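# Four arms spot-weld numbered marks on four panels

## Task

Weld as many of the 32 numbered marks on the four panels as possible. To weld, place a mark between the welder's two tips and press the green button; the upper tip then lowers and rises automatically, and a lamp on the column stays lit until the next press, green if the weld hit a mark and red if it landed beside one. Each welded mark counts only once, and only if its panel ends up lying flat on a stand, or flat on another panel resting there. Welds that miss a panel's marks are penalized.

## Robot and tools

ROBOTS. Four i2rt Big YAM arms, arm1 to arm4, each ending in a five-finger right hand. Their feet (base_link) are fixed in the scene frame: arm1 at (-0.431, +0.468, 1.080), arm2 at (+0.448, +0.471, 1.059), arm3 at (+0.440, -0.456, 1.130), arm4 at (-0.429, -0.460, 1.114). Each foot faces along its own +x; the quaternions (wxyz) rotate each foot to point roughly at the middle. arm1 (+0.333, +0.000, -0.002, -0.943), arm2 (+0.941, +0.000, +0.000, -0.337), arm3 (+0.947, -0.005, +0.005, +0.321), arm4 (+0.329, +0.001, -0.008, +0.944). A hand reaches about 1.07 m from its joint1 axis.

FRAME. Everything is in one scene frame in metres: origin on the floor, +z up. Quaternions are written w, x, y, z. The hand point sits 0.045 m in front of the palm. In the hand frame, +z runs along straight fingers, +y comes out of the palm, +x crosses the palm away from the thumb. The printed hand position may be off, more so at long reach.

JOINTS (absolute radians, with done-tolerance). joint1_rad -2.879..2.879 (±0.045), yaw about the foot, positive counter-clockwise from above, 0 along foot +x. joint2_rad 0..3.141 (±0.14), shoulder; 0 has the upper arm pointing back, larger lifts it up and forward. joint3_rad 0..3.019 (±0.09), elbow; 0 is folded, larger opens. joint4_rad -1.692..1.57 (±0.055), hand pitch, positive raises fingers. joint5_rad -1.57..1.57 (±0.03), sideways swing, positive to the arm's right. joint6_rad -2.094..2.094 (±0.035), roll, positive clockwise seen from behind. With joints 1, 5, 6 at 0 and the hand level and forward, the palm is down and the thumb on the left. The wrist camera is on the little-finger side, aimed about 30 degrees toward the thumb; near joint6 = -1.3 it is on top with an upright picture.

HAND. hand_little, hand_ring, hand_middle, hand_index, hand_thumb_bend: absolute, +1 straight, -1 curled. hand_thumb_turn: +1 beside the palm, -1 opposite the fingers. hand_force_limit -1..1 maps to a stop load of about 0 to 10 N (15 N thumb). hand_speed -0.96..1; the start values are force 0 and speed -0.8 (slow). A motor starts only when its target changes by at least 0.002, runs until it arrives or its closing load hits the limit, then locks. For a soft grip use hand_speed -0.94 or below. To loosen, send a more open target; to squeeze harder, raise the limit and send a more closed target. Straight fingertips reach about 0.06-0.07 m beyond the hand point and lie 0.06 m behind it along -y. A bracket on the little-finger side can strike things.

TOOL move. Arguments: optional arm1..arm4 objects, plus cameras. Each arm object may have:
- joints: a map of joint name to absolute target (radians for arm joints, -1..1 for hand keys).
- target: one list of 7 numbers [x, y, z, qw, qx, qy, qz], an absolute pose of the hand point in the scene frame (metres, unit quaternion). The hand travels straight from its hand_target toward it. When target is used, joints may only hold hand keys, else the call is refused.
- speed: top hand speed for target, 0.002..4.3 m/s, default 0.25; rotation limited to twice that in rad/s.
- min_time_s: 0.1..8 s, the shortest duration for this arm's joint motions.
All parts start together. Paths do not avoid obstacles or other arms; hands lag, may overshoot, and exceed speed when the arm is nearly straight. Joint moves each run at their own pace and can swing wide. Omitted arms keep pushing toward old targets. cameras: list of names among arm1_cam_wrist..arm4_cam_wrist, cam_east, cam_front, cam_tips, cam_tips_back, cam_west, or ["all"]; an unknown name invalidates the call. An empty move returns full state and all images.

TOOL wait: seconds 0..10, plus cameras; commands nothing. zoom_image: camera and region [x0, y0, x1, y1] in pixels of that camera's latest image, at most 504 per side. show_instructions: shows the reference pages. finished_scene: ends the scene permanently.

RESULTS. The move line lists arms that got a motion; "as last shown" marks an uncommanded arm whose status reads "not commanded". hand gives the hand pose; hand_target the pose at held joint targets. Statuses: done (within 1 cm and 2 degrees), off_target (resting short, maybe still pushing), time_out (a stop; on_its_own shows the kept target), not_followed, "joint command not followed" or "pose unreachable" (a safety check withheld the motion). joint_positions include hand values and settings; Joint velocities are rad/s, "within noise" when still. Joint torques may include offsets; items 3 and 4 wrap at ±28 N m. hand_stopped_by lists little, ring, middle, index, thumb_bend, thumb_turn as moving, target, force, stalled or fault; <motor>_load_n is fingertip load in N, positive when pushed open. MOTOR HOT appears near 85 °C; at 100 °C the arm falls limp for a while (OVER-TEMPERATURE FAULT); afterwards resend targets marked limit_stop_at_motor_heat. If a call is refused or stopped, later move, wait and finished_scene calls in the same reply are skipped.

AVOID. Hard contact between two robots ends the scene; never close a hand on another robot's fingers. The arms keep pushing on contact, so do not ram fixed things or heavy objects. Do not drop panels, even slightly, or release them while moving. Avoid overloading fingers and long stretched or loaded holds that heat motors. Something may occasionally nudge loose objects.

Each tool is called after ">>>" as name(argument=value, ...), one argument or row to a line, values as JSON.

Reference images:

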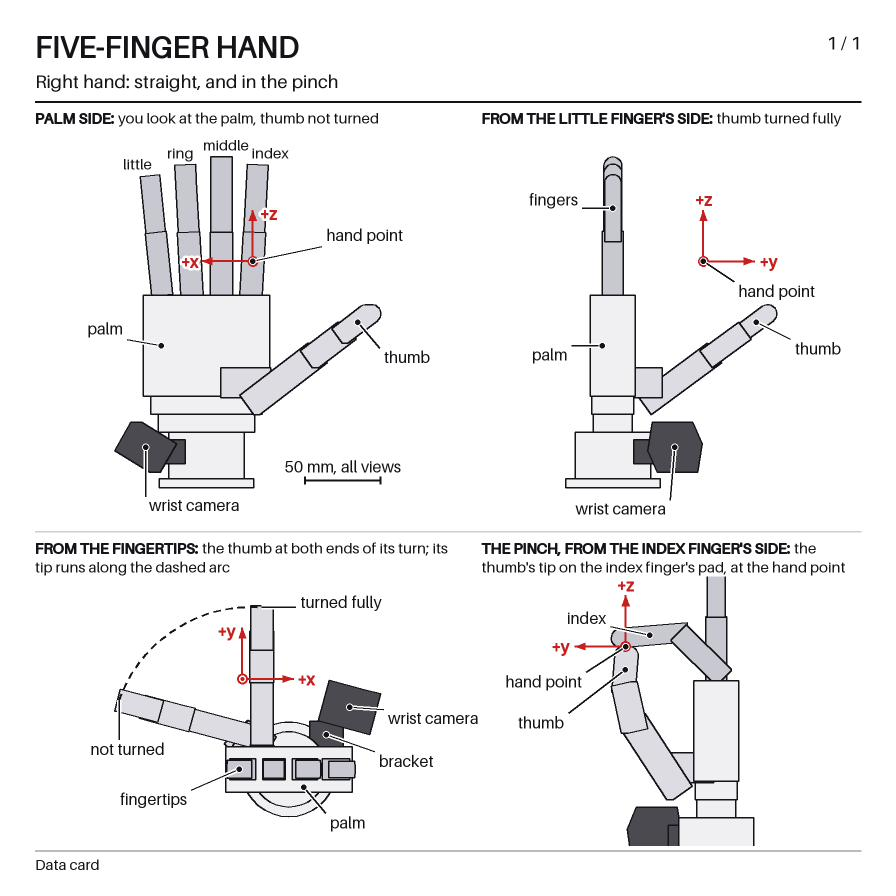

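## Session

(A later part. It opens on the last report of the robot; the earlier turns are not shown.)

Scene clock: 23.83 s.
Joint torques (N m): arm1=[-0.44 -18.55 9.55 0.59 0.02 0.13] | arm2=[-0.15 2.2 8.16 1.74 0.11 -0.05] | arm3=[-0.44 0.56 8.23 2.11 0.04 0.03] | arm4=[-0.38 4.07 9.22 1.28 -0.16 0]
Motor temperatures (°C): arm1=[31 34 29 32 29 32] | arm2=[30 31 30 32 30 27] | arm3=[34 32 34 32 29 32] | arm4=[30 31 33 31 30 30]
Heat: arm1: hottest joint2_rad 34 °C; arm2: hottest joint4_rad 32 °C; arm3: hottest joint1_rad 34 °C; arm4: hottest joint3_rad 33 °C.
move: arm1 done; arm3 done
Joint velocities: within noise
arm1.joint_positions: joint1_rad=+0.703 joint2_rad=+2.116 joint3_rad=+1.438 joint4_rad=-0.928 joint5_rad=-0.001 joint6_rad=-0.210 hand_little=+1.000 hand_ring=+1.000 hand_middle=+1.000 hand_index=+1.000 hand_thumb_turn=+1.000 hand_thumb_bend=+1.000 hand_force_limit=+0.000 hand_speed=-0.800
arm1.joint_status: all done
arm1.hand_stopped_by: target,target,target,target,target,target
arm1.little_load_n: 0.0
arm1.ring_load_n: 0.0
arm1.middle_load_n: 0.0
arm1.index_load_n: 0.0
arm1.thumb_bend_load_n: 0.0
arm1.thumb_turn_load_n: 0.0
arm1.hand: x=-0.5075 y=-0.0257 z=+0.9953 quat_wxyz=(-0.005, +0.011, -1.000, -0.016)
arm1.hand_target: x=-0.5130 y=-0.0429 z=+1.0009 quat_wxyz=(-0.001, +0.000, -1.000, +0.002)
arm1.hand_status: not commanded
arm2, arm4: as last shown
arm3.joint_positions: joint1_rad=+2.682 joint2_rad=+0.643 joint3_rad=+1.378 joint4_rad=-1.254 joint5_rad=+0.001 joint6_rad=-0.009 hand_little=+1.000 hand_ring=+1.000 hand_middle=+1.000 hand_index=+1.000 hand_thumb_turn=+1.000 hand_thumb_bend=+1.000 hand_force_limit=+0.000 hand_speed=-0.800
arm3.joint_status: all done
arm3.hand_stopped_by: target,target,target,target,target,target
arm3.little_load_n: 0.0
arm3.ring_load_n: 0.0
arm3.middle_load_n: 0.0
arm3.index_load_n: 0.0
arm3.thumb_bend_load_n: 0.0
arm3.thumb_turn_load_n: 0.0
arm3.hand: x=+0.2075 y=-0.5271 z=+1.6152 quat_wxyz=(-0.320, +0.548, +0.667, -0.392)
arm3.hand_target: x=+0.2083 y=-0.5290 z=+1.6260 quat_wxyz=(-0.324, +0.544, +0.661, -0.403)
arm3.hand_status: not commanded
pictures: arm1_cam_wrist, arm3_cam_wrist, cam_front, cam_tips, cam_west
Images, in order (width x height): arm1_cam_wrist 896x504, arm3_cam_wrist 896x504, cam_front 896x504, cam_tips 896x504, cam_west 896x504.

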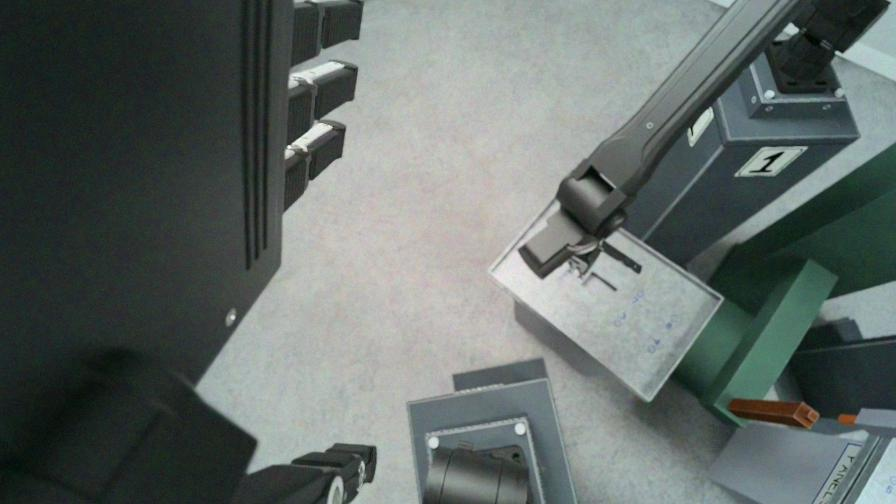

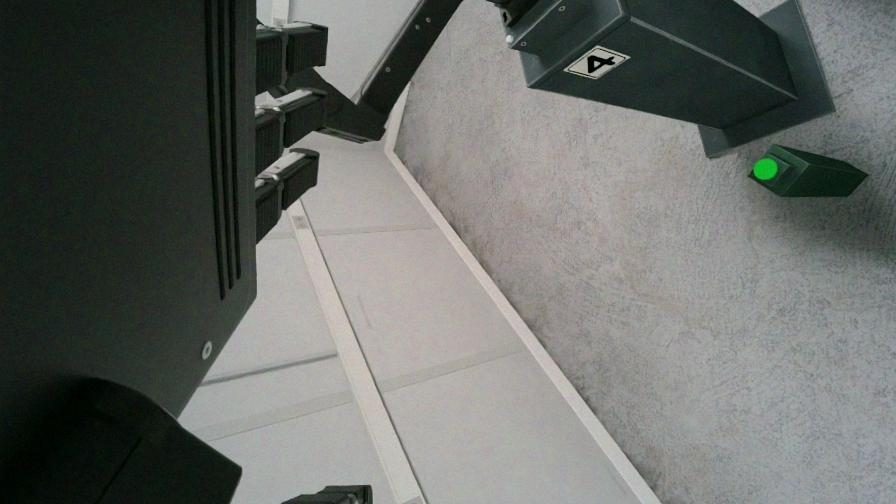

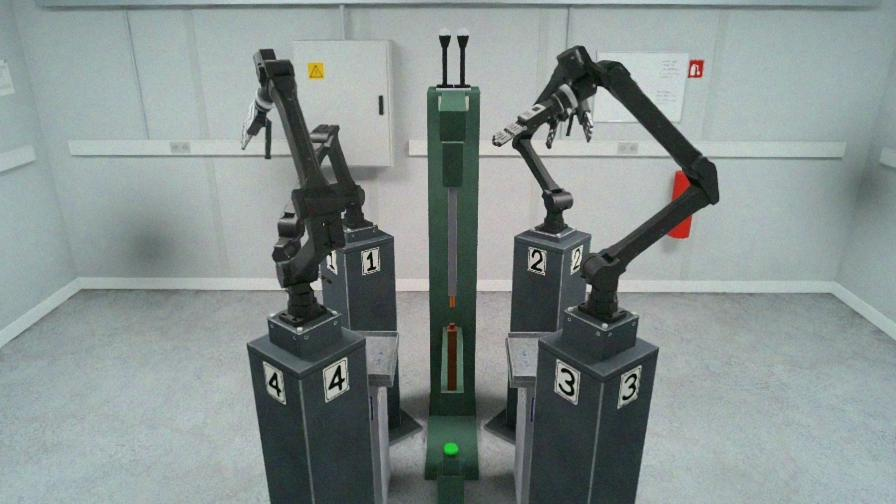

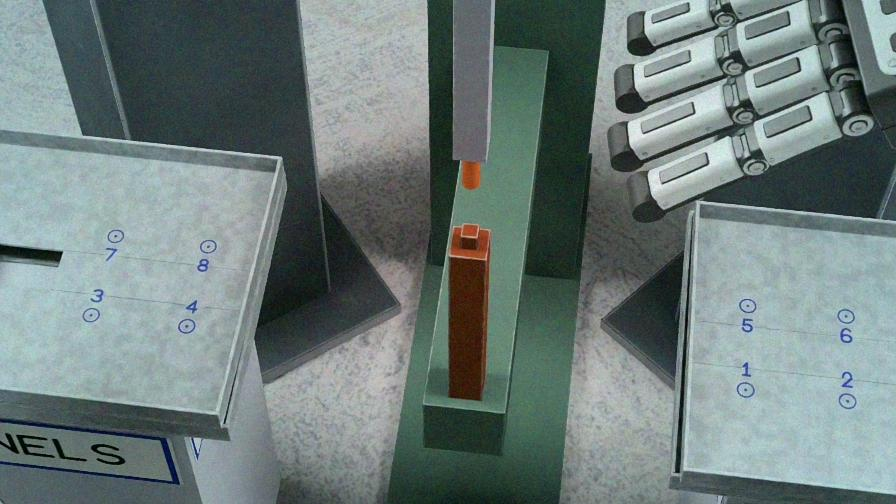

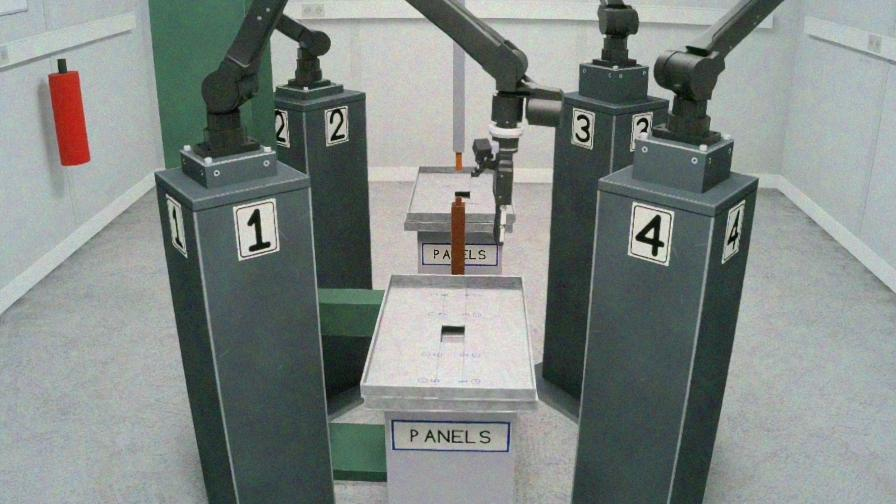

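>>> wait(
  seconds=0.1,
  cameras=["arm4_cam_wrist", "cam_tips_back", "arm2_cam_wrist", "arm3_cam_wrist", "cam_tips", "cam_front", "cam_east"],
)

Scene clock: 24.17 s.
Joint torques (N m): arm1=[-0.32 -18.61 9.52 0.57 0.02 0.13] | arm2=[-0.44 2.61 8.16 1.81 0.13 -0.06] | arm3=[-0.03 1.67 8.2 2.26 0.02 0.02] | arm4=[-0.38 4.07 9.24 1.28 -0.16 0]
Motor temperatures (°C): arm1=[31 34 29 32 29 32] | arm2=[30 31 30 32 30 27] | arm3=[34 32 34 32 29 32] | arm4=[30 31 33 31 30 30]
Heat: arm1: hottest joint2_rad 34 °C; arm2: hottest joint4_rad 32 °C; arm3: hottest joint1_rad 34 °C; arm4: hottest joint3_rad 33 °C.
Joint velocities: within noise
arm1.joint_positions: joint1_rad=+0.703 joint2_rad=+2.116 joint3_rad=+1.438 joint4_rad=-0.928 joint5_rad=-0.001 joint6_rad=-0.210 hand_little=+1.000 hand_ring=+1.000 hand_middle=+1.000 hand_index=+1.000 hand_thumb_turn=+1.000 hand_thumb_bend=+1.000 hand_force_limit=+0.000 hand_speed=-0.800
arm1.joint_status: all done
arm1.hand_stopped_by: target,target,target,target,target,target
arm1.little_load_n: 0.0
arm1.ring_load_n: 0.0
arm1.middle_load_n: 0.0
arm1.index_load_n: 0.0
arm1.thumb_bend_load_n: 0.0
arm1.thumb_turn_load_n: 0.0
arm1.hand: x=-0.5075 y=-0.0257 z=+0.9953 quat_wxyz=(-0.005, +0.011, -1.000, -0.016)
arm1.hand_target: x=-0.5130 y=-0.0429 z=+1.0009 quat_wxyz=(-0.001, +0.000, -1.000, +0.002)
arm1.hand_status: not commanded
arm2.joint_positions: joint1_rad=-0.413 joint2_rad=+0.614 joint3_rad=+1.410 joint4_rad=-1.513 joint5_rad=+0.233 joint6_rad=-1.260 hand_little=+1.000 hand_ring=+1.000 hand_middle=+1.000 hand_index=+1.000 hand_thumb_turn=+1.000 hand_thumb_bend=+1.000 hand_force_limit=+0.000 hand_speed=-0.800
arm2.joint_status: not commanded
arm2.hand_stopped_by: target,target,target,target,target,target
arm2.little_load_n: 0.0
arm2.ring_load_n: 0.0
arm2.middle_load_n: 0.0
arm2.index_load_n: 0.0
arm2.thumb_bend_load_n: 0.0
arm2.thumb_turn_load_n: 0.0
arm2.hand: x=+0.4459 y=+0.2709 z=+1.5344 quat_wxyz=(+0.256, +0.656, -0.623, +0.339)
arm2.hand_target: x=+0.4459 y=+0.2710 z=+1.5429 quat_wxyz=(+0.260, +0.652, -0.621, +0.348)
arm2.hand_status: not commanded
arm3.joint_positions: joint1_rad=+2.682 joint2_rad=+0.643 joint3_rad=+1.378 joint4_rad=-1.254 joint5_rad=+0.001 joint6_rad=-0.008 hand_little=+1.000 hand_ring=+1.000 hand_middle=+1.000 hand_index=+1.000 hand_thumb_turn=+1.000 hand_thumb_bend=+1.000 hand_force_limit=+0.000 hand_speed=-0.800
arm3.joint_status: all done
arm3.hand_stopped_by: target,target,target,target,target,target
arm3.little_load_n: 0.0
arm3.ring_load_n: 0.0
arm3.middle_load_n: 0.0
arm3.index_load_n: 0.0
arm3.thumb_bend_load_n: 0.5
arm3.thumb_turn_load_n: 0.0
arm3.hand: x=+0.2075 y=-0.5271 z=+1.6152 quat_wxyz=(-0.320, +0.548, +0.667, -0.392)
arm3.hand_target: x=+0.2083 y=-0.5290 z=+1.6260 quat_wxyz=(-0.324, +0.544, +0.661, -0.403)
arm3.hand_status: not commanded
arm4.joint_positions: joint1_rad=-0.373 joint2_rad=+0.615 joint3_rad=+1.458 joint4_rad=-1.503 joint5_rad=-0.225 joint6_rad=-1.207 hand_little=+1.000 hand_ring=+1.000 hand_middle=+1.000 hand_index=+1.000 hand_thumb_turn=+1.000 hand_thumb_bend=+1.000 hand_force_limit=+0.000 hand_speed=-0.800
arm4.joint_status: not commanded
arm4.hand_stopped_by: target,target,target,target,target,target
arm4.little_load_n: 0.0
arm4.ring_load_n: 0.0
arm4.middle_load_n: 0.0
arm4.index_load_n: 0.0
arm4.thumb_bend_load_n: 0.0
arm4.thumb_turn_load_n: 0.0
arm4.hand: x=-0.5259 y=-0.3024 z=+1.5990 quat_wxyz=(-0.449, +0.536, +0.713, +0.057)
arm4.hand_target: x=-0.5260 y=-0.3026 z=+1.6091 quat_wxyz=(-0.460, +0.531, +0.709, +0.062)
arm4.hand_status: not commanded
wait: 0.10 s; at rest by 0.03 s
pictures: arm2_cam_wrist, arm3_cam_wrist, arm4_cam_wrist, cam_east, cam_front, cam_tips, cam_tips_back
Images, in order (width x height): arm2_cam_wrist 896x504, arm3_cam_wrist 896x504, arm4_cam_wrist 896x504, cam_east 896x504, cam_front 896x504, cam_tips 896x504, cam_tips_back 896x504.

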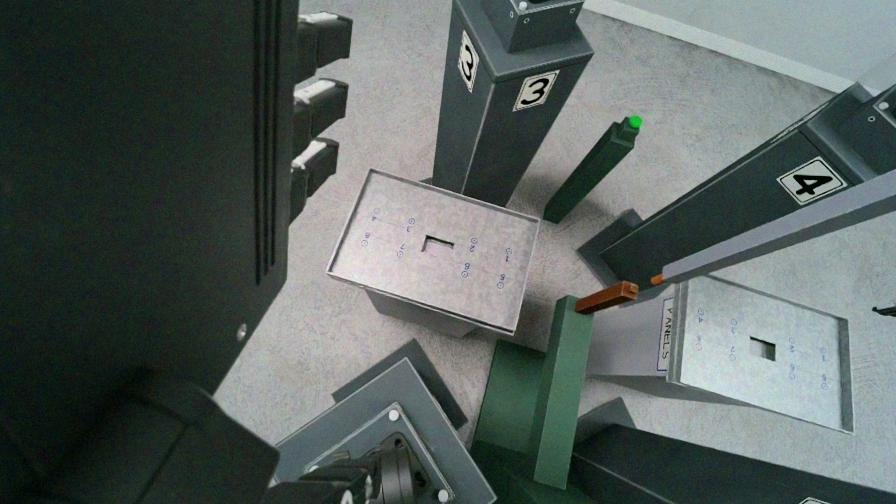

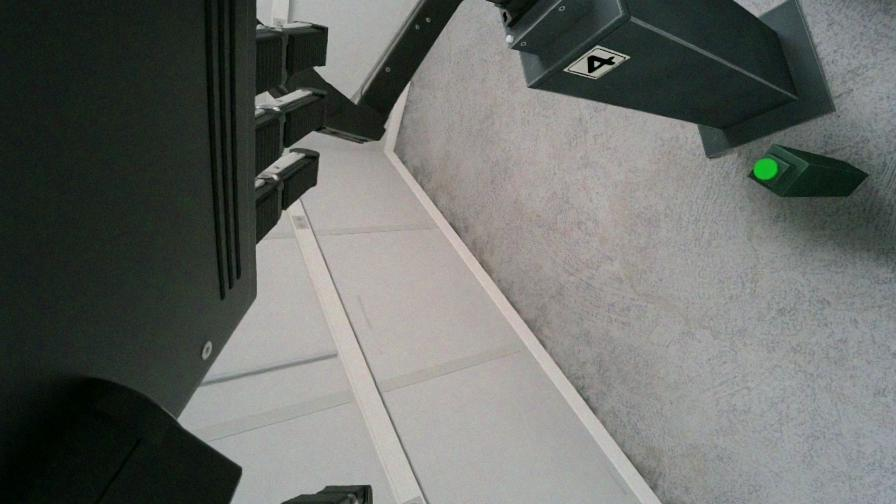

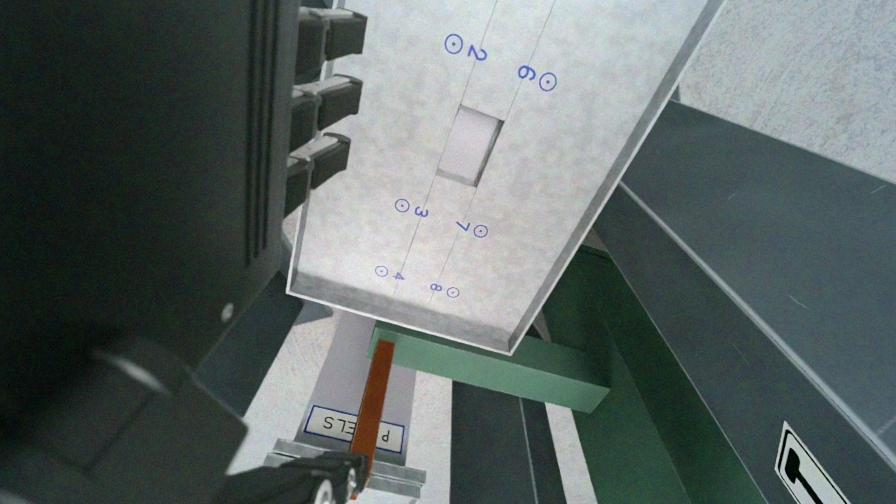

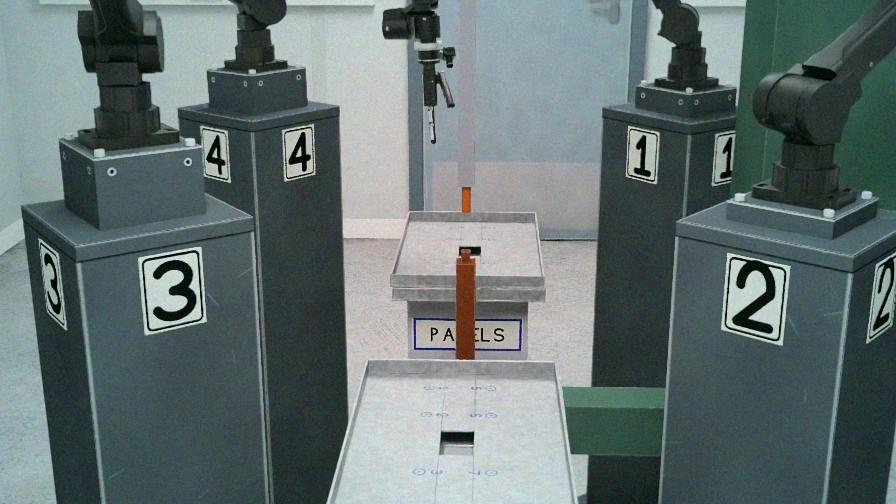

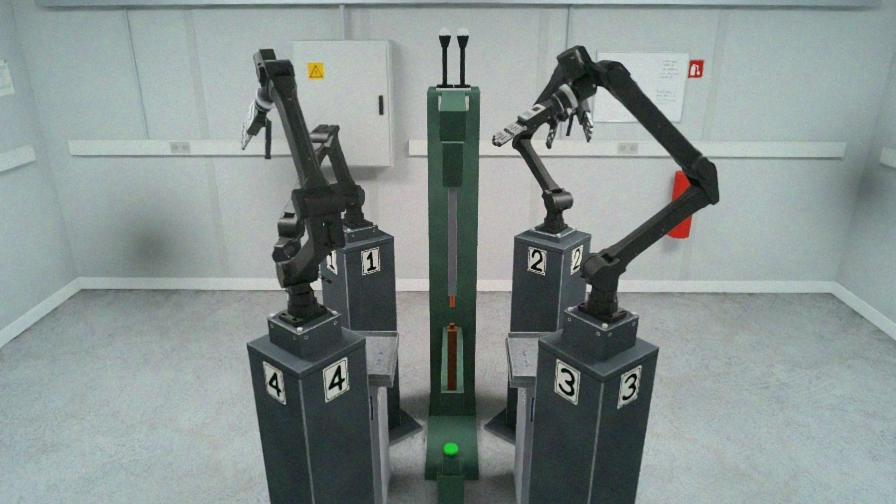

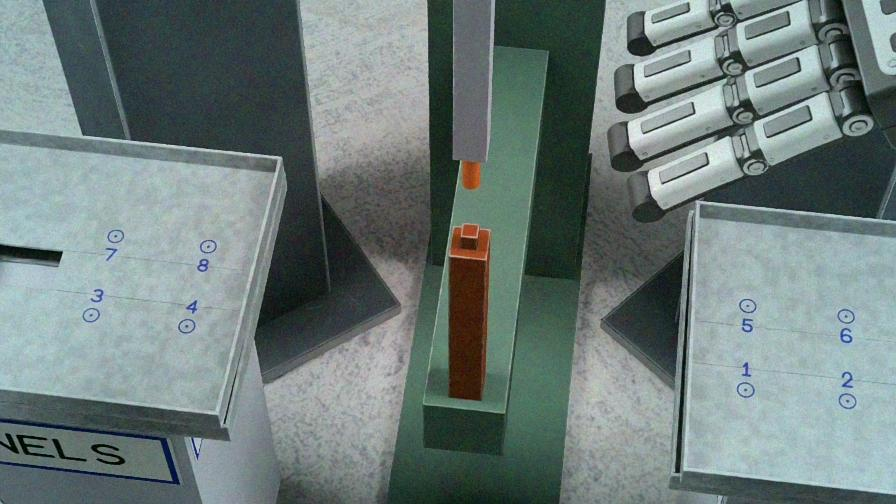

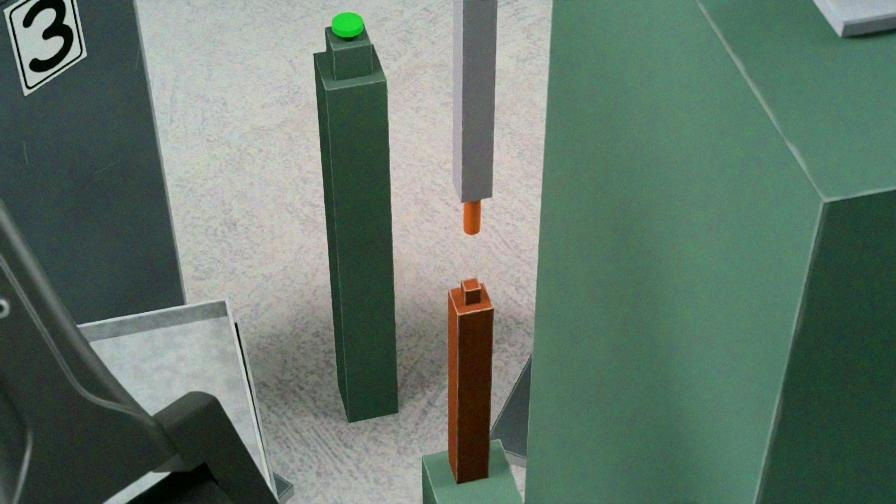

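>>> zoom_image(
  camera="arm4_cam_wrist",
  region=[380, 60, 560, 240],
)

>>> zoom_image(
  camera="arm4_cam_wrist",
  region=[280, 0, 720, 360],
)

Scaled by 2.800.

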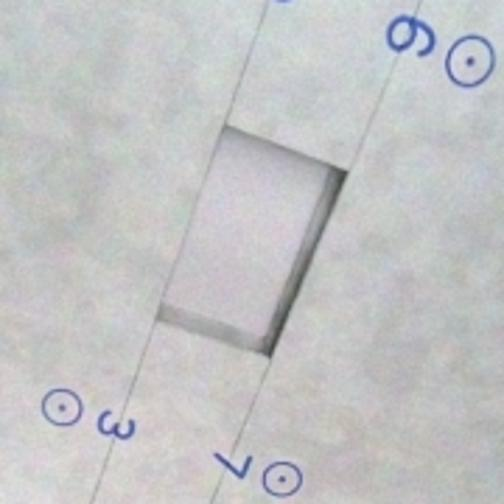

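Scaled by 1.145.

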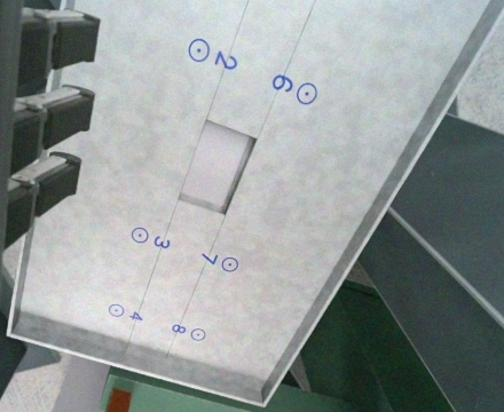

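>>> wait(
  seconds=0.05,
  cameras=["cam_west", "arm1_cam_wrist", "cam_front"],
)

>>> zoom_image(
  camera="cam_west",
  region=[440, 70, 580, 270],
)

>>> zoom_image(
  camera="arm1_cam_wrist",
  region=[480, 160, 740, 410],
)

Scene clock: 30.50 s.
Joint torques (N m): arm1=[-0.44 -18.61 9.54 0.59 0.02 0.13] | arm2=[-0.26 2.02 8.13 1.68 0.12 -0.04] | arm3=[0.5 1.73 8.06 2.15 0.03 0.02] | arm4=[-0.32 4.07 9.25 1.26 -0.16 0]
Motor temperatures (°C): arm1=[31 35 30 32 29 32] | arm2=[30 31 31 32 30 27] | arm3=[34 32 34 32 29 32] | arm4=[30 31 34 31 30 30]
Heat: arm1: hottest joint2_rad 35 °C; arm2: hottest joint4_rad 32 °C; arm3: hottest joint1_rad 34 °C; arm4: hottest joint3_rad 34 °C.
Joint velocities: within noise
arm1.joint_positions: joint1_rad=+0.703 joint2_rad=+2.116 joint3_rad=+1.438 joint4_rad=-0.928 joint5_rad=-0.001 joint6_rad=-0.210 hand_little=+1.000 hand_ring=+1.000 hand_middle=+1.000 hand_index=+1.000 hand_thumb_turn=+1.000 hand_thumb_bend=+1.000 hand_force_limit=+0.000 hand_speed=-0.800
arm1.joint_status: all done
arm1.hand_stopped_by: target,target,target,target,target,target
arm1.little_load_n: 0.0
arm1.ring_load_n: 0.0
arm1.middle_load_n: 0.0
arm1.index_load_n: 0.0
arm1.thumb_bend_load_n: 0.0
arm1.thumb_turn_load_n: 0.0
arm1.hand: x=-0.5075 y=-0.0257 z=+0.9953 quat_wxyz=(-0.005, +0.011, -1.000, -0.016)
arm1.hand_target: x=-0.5130 y=-0.0429 z=+1.0009 quat_wxyz=(-0.001, +0.000, -1.000, +0.002)
arm1.hand_status: not commanded
arm2.joint_positions: joint1_rad=-0.413 joint2_rad=+0.614 joint3_rad=+1.410 joint4_rad=-1.513 joint5_rad=+0.233 joint6_rad=-1.260 hand_little=+1.000 hand_ring=+1.000 hand_middle=+1.000 hand_index=+1.000 hand_thumb_turn=+1.000 hand_thumb_bend=+1.000 hand_force_limit=+0.000 hand_speed=-0.800
arm2.joint_status: not commanded
arm2.hand_stopped_by: target,target,target,target,target,target
arm2.little_load_n: 0.0
arm2.ring_load_n: 0.0
arm2.middle_load_n: 0.0
arm2.index_load_n: 0.0
arm2.thumb_bend_load_n: 0.0
arm2.thumb_turn_load_n: 0.0
arm2.hand: x=+0.4459 y=+0.2709 z=+1.5344 quat_wxyz=(+0.256, +0.656, -0.623, +0.339)
arm2.hand_target: x=+0.4459 y=+0.2710 z=+1.5429 quat_wxyz=(+0.260, +0.652, -0.621, +0.348)
arm2.hand_status: not commanded
arm3.joint_positions: joint1_rad=+2.682 joint2_rad=+0.643 joint3_rad=+1.378 joint4_rad=-1.254 joint5_rad=+0.001 joint6_rad=-0.008 hand_little=+1.000 hand_ring=+1.000 hand_middle=+1.000 hand_index=+1.000 hand_thumb_turn=+1.000 hand_thumb_bend=+1.000 hand_force_limit=+0.000 hand_speed=-0.800
arm3.joint_status: all done
arm3.hand_stopped_by: target,target,target,target,target,target
arm3.little_load_n: 0.0
arm3.ring_load_n: 0.0
arm3.middle_load_n: 0.0
arm3.index_load_n: 0.0
arm3.thumb_bend_load_n: 0.0
arm3.thumb_turn_load_n: 0.0
arm3.hand: x=+0.2075 y=-0.5271 z=+1.6152 quat_wxyz=(-0.320, +0.548, +0.667, -0.392)
arm3.hand_target: x=+0.2083 y=-0.5290 z=+1.6260 quat_wxyz=(-0.324, +0.544, +0.661, -0.403)
arm3.hand_status: not commanded
arm4.joint_positions: joint1_rad=-0.373 joint2_rad=+0.615 joint3_rad=+1.458 joint4_rad=-1.503 joint5_rad=-0.225 joint6_rad=-1.207 hand_little=+1.000 hand_ring=+1.000 hand_middle=+1.000 hand_index=+1.000 hand_thumb_turn=+1.000 hand_thumb_bend=+1.000 hand_force_limit=+0.000 hand_speed=-0.800
arm4.joint_status: not commanded
arm4.hand_stopped_by: target,target,target,target,target,target
arm4.little_load_n: 0.0
arm4.ring_load_n: 0.0
arm4.middle_load_n: 0.0
arm4.index_load_n: 0.0
arm4.thumb_bend_load_n: 0.0
arm4.thumb_turn_load_n: 0.0
arm4.hand: x=-0.5259 y=-0.3024 z=+1.5990 quat_wxyz=(-0.449, +0.536, +0.713, +0.057)
arm4.hand_target: x=-0.5260 y=-0.3026 z=+1.6091 quat_wxyz=(-0.460, +0.531, +0.709, +0.062)
arm4.hand_status: not commanded
wait: 0.07 s; at rest from the start
pictures: arm1_cam_wrist, cam_front, cam_west
Images, in order (width x height): arm1_cam_wrist 896x504, cam_front 896x504, cam_west 896x504.

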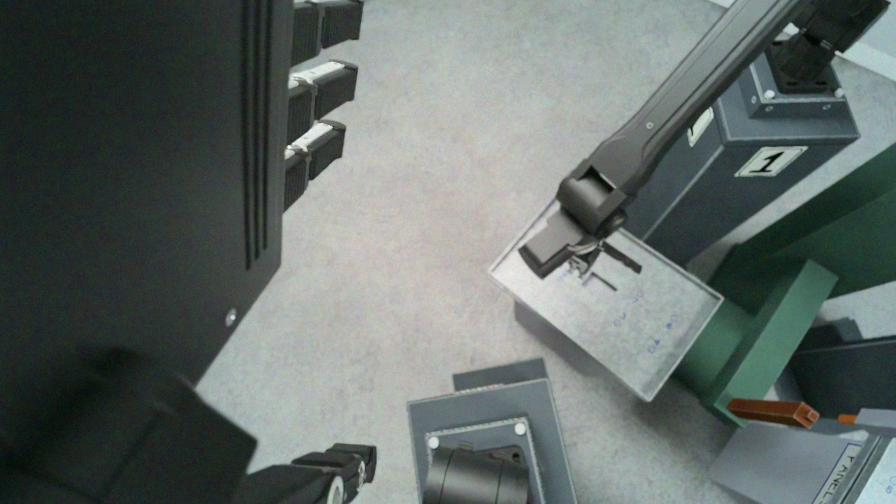

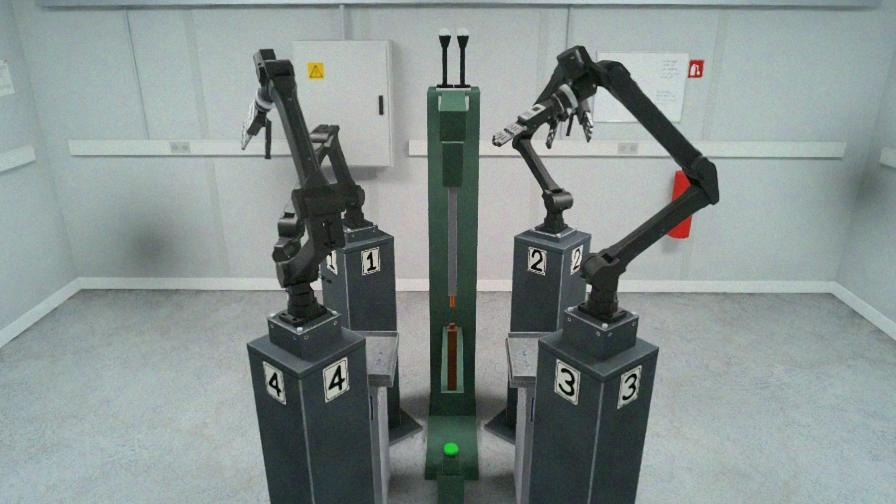

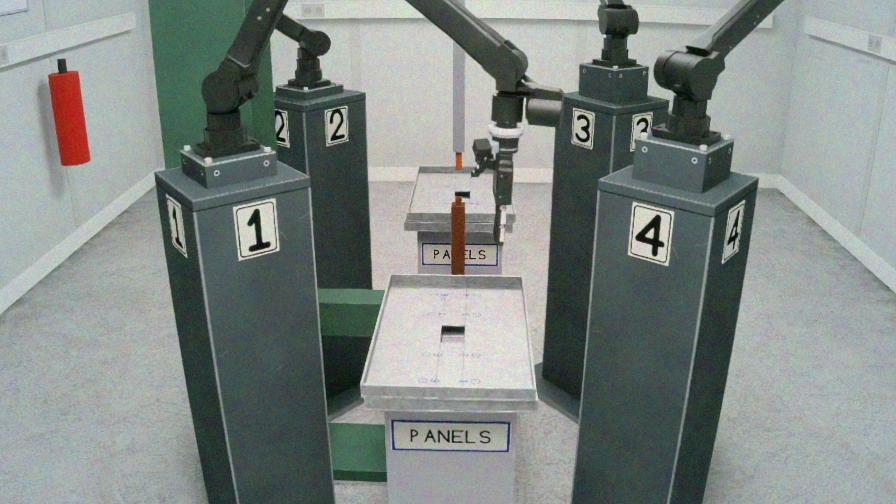

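Scaled by 2.520.

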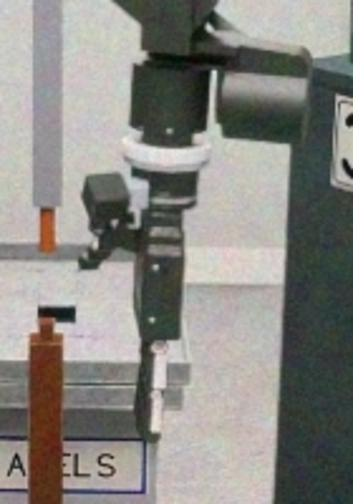

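Scaled by 1.938.

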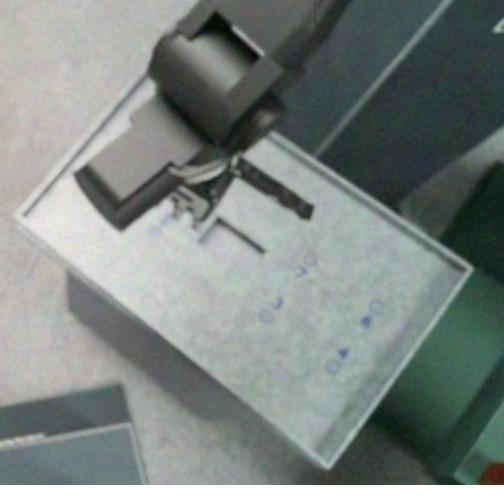

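>>> move(
  arm1={"target": [-0.464, -0.125, 0.86, 0, 0, 1, 0], "speed": 0.15, "joints": {"hand_thumb_turn": -1, "hand_speed": 0.0}},
  arm3={"joints": {"joint1_rad": 2.688, "joint2_rad": 1.974, "joint3_rad": 1.396, "joint4_rad": -0.993, "hand_little": -1, "hand_ring": -1, "hand_middle": -1, "hand_speed": 0.0}, "min_time_s": 2},
  cameras=["arm4_cam_wrist", "arm1_cam_wrist", "arm3_cam_wrist", "cam_west", "cam_tips", "cam_tips_back", "cam_front"],
)

Scene clock: 33.53 s.
Joint torques (N m): arm1=[0.5 -20.54 9.42 0.38 0.06 0.12] | arm2=[-0.5 2.2 8.08 1.84 0.13 -0.06] | arm3=[0.62 -15.97 7.04 0.25 0.01 0.05] | arm4=[-0.26 4.01 9.24 1.28 -0.16 0]
Motor temperatures (°C): arm1=[31 36 31 32 29 32] | arm2=[30 31 31 32 30 27] | arm3=[34 32 34 32 29 32] | arm4=[30 31 34 31 30 30]
Heat: arm1: hottest joint2_rad 36 °C; arm2: hottest joint4_rad 32 °C; arm3: hottest joint1_rad 34 °C; arm4: hottest joint3_rad 34 °C.
move: arm1 off_target; arm3 done
Joint velocities: within noise
arm1.joint_positions: joint1_rad=+0.789 joint2_rad=+2.492 joint3_rad=+1.763 joint4_rad=-0.856 joint5_rad=+0.000 joint6_rad=-0.112 hand_little=+1.000 hand_ring=+1.000 hand_middle=+1.000 hand_index=+1.000 hand_thumb_turn=-1.000 hand_thumb_bend=+1.000 hand_force_limit=+0.000 hand_speed=+0.000
arm1.joint_status: all done
arm1.hand_stopped_by: target,target,target,target,target,target
arm1.little_load_n: 0.0
arm1.ring_load_n: 0.0
arm1.middle_load_n: 0.0
arm1.index_load_n: 0.0
arm1.thumb_bend_load_n: 0.0
arm1.thumb_turn_load_n: 0.0
arm1.hand: x=-0.4669 y=-0.1144 z=+0.8659 quat_wxyz=(-0.001, +0.005, -1.000, -0.005)
arm1.hand_target: x=-0.4639 y=-0.1246 z=+0.8601 quat_wxyz=(+0.000, +0.000, -1.000, +0.000)
arm1.hand_status: off_target (0.012 m and 0.8 deg from the pose sent, 0.173 m and 2.3 deg at the start)
arm2, arm4: as last shown
arm3.joint_positions: joint1_rad=+2.682 joint2_rad=+1.992 joint3_rad=+1.378 joint4_rad=-1.006 joint5_rad=+0.001 joint6_rad=-0.008 hand_little=-1.000 hand_ring=-1.000 hand_middle=-1.000 hand_index=+1.000 hand_thumb_turn=+1.000 hand_thumb_bend=+1.000 hand_force_limit=+0.000 hand_speed=+0.000
arm3.joint_status: all done
arm3.hand_stopped_by: target,target,target,target,target,target
arm3.little_load_n: 0.0
arm3.ring_load_n: 0.0
arm3.middle_load_n: 0.0
arm3.index_load_n: 0.0
arm3.thumb_bend_load_n: 0.0
arm3.thumb_turn_load_n: 0.0
arm3.hand: x=-0.0232 y=-0.5778 z=+1.0980 quat_wxyz=(+0.016, +0.632, +0.775, +0.013)
arm3.hand_target: x=-0.0372 y=-0.5840 z=+1.1102 quat_wxyz=(+0.001, +0.633, +0.774, -0.007)
arm3.hand_status: not commanded
arm4.little_load_n: -0.5
pictures: arm1_cam_wrist, arm3_cam_wrist, arm4_cam_wrist, cam_front, cam_tips, cam_tips_back, cam_west
Images, in order (width x height): arm1_cam_wrist 896x504, arm3_cam_wrist 896x504, arm4_cam_wrist 896x504, cam_front 896x504, cam_tips 896x504, cam_tips_back 896x504, cam_west 896x504.

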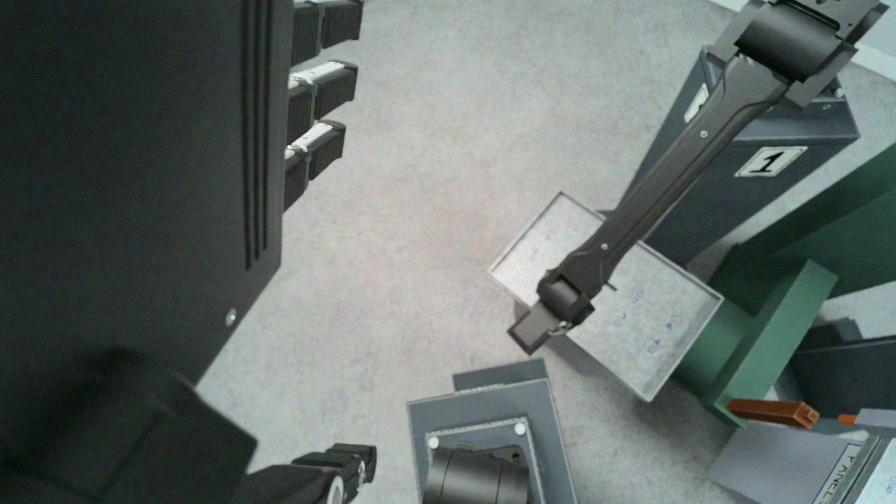

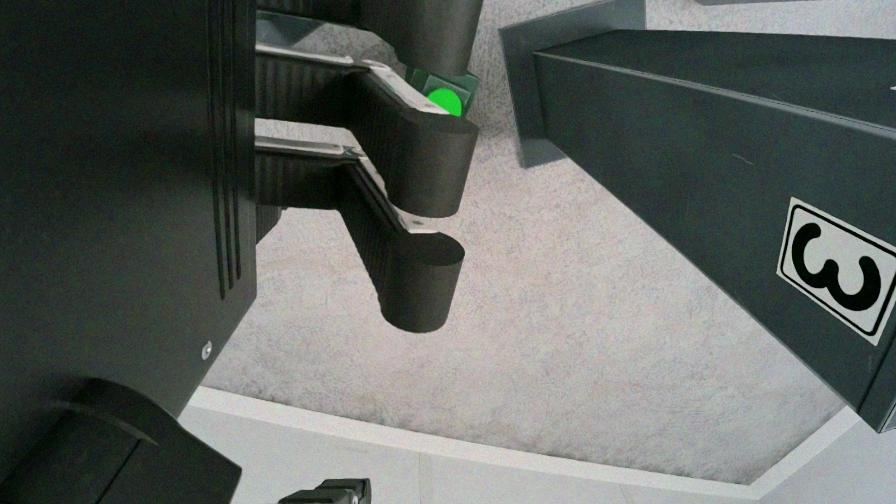

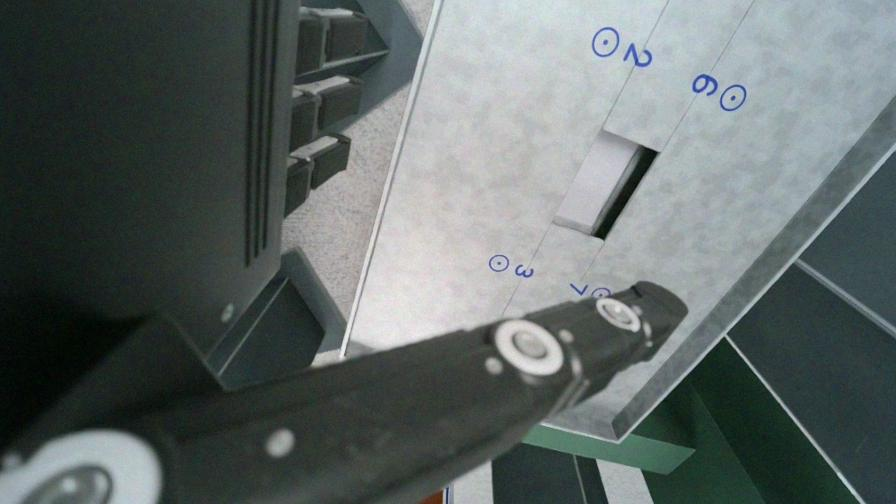

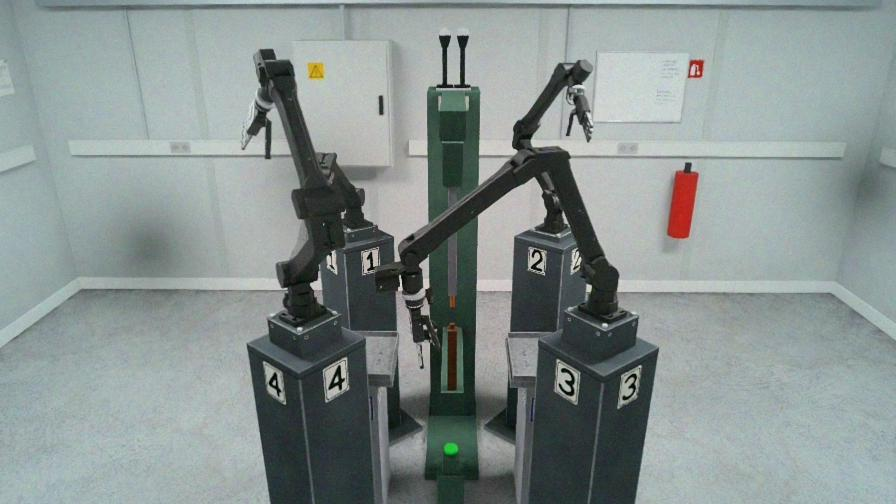

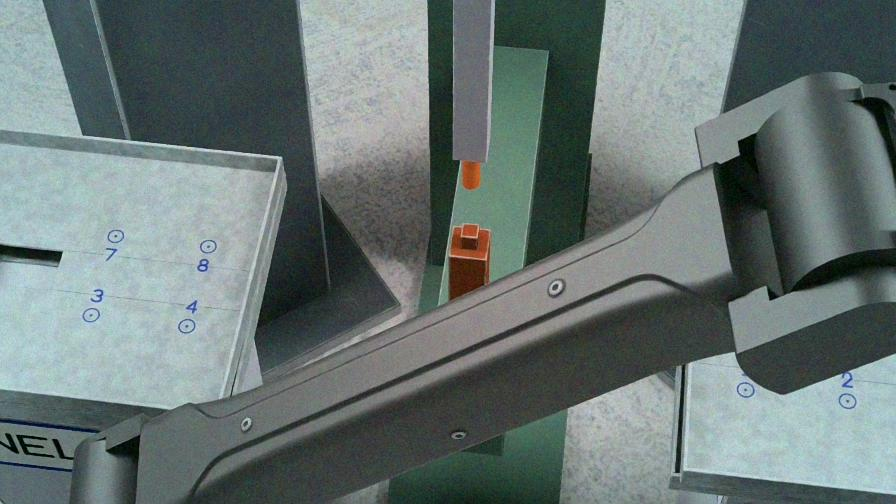

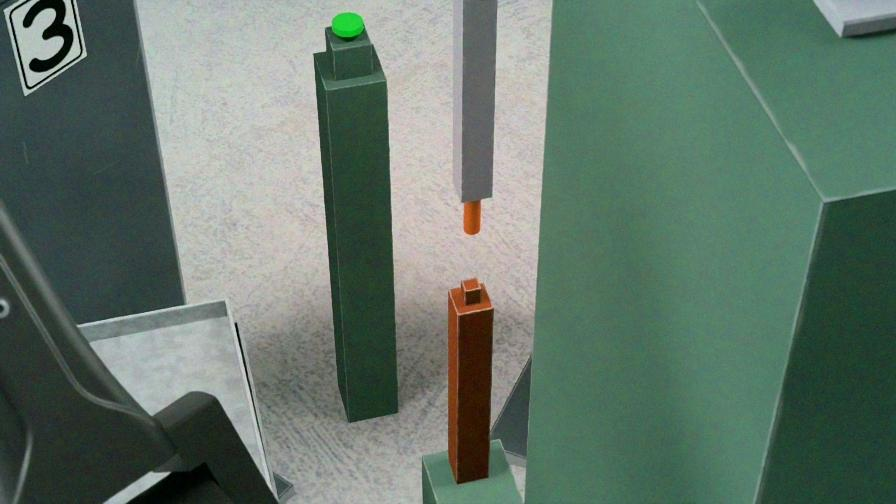

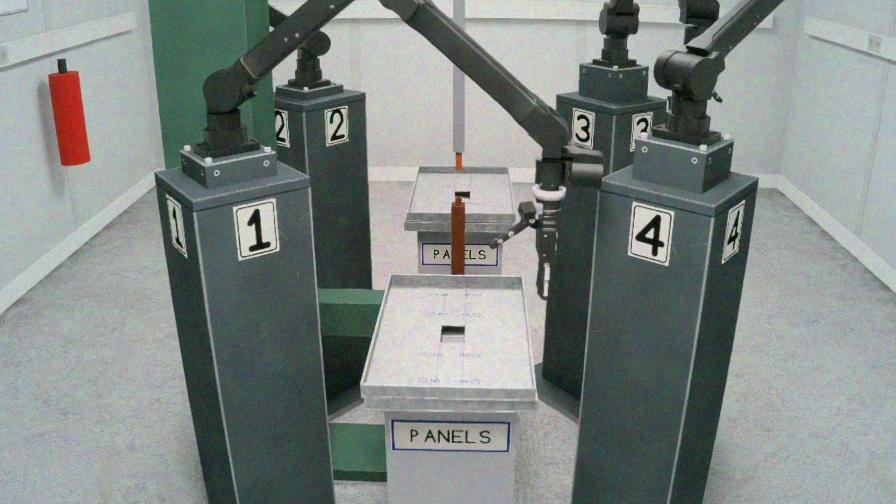

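>>> zoom_image(
  camera="cam_west",
  region=[480, 160, 620, 320],
)

>>> zoom_image(
  camera="arm4_cam_wrist",
  region=[280, 0, 720, 440],
)

>>> zoom_image(
  camera="arm1_cam_wrist",
  region=[480, 200, 740, 420],
)

>>> zoom_image(
  camera="arm3_cam_wrist",
  region=[250, 0, 560, 350],
)

>>> zoom_image(
  camera="cam_front",
  region=[360, 240, 500, 504],
)

Scaled by 3.150.

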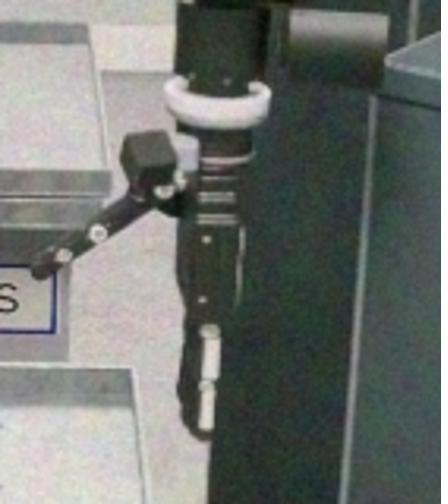

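Scaled by 1.145.

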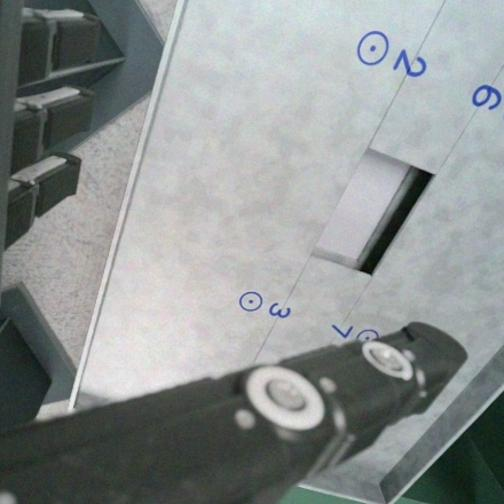

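Scaled by 1.938.

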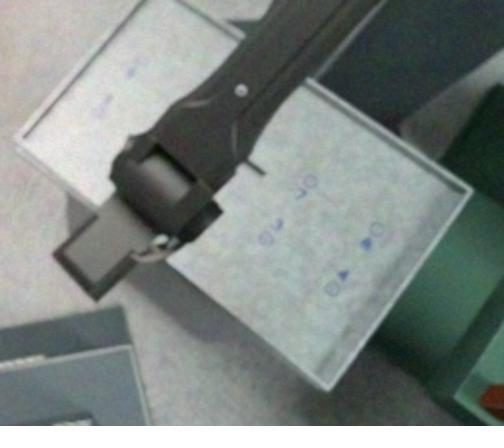

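Scaled by 1.440.

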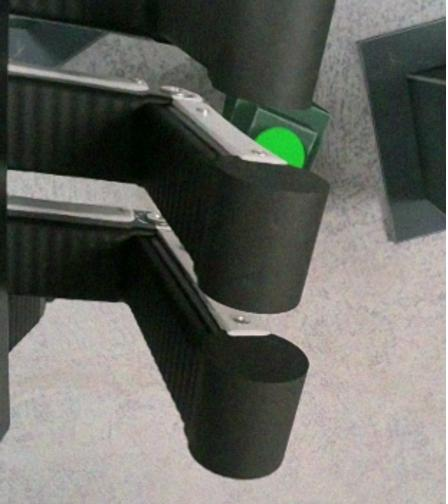

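Scaled by 1.909.

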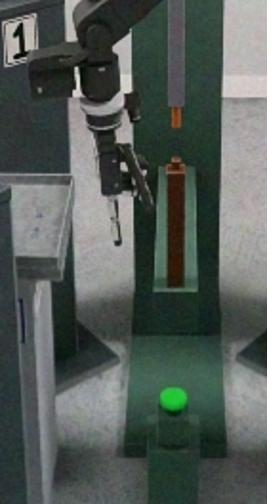

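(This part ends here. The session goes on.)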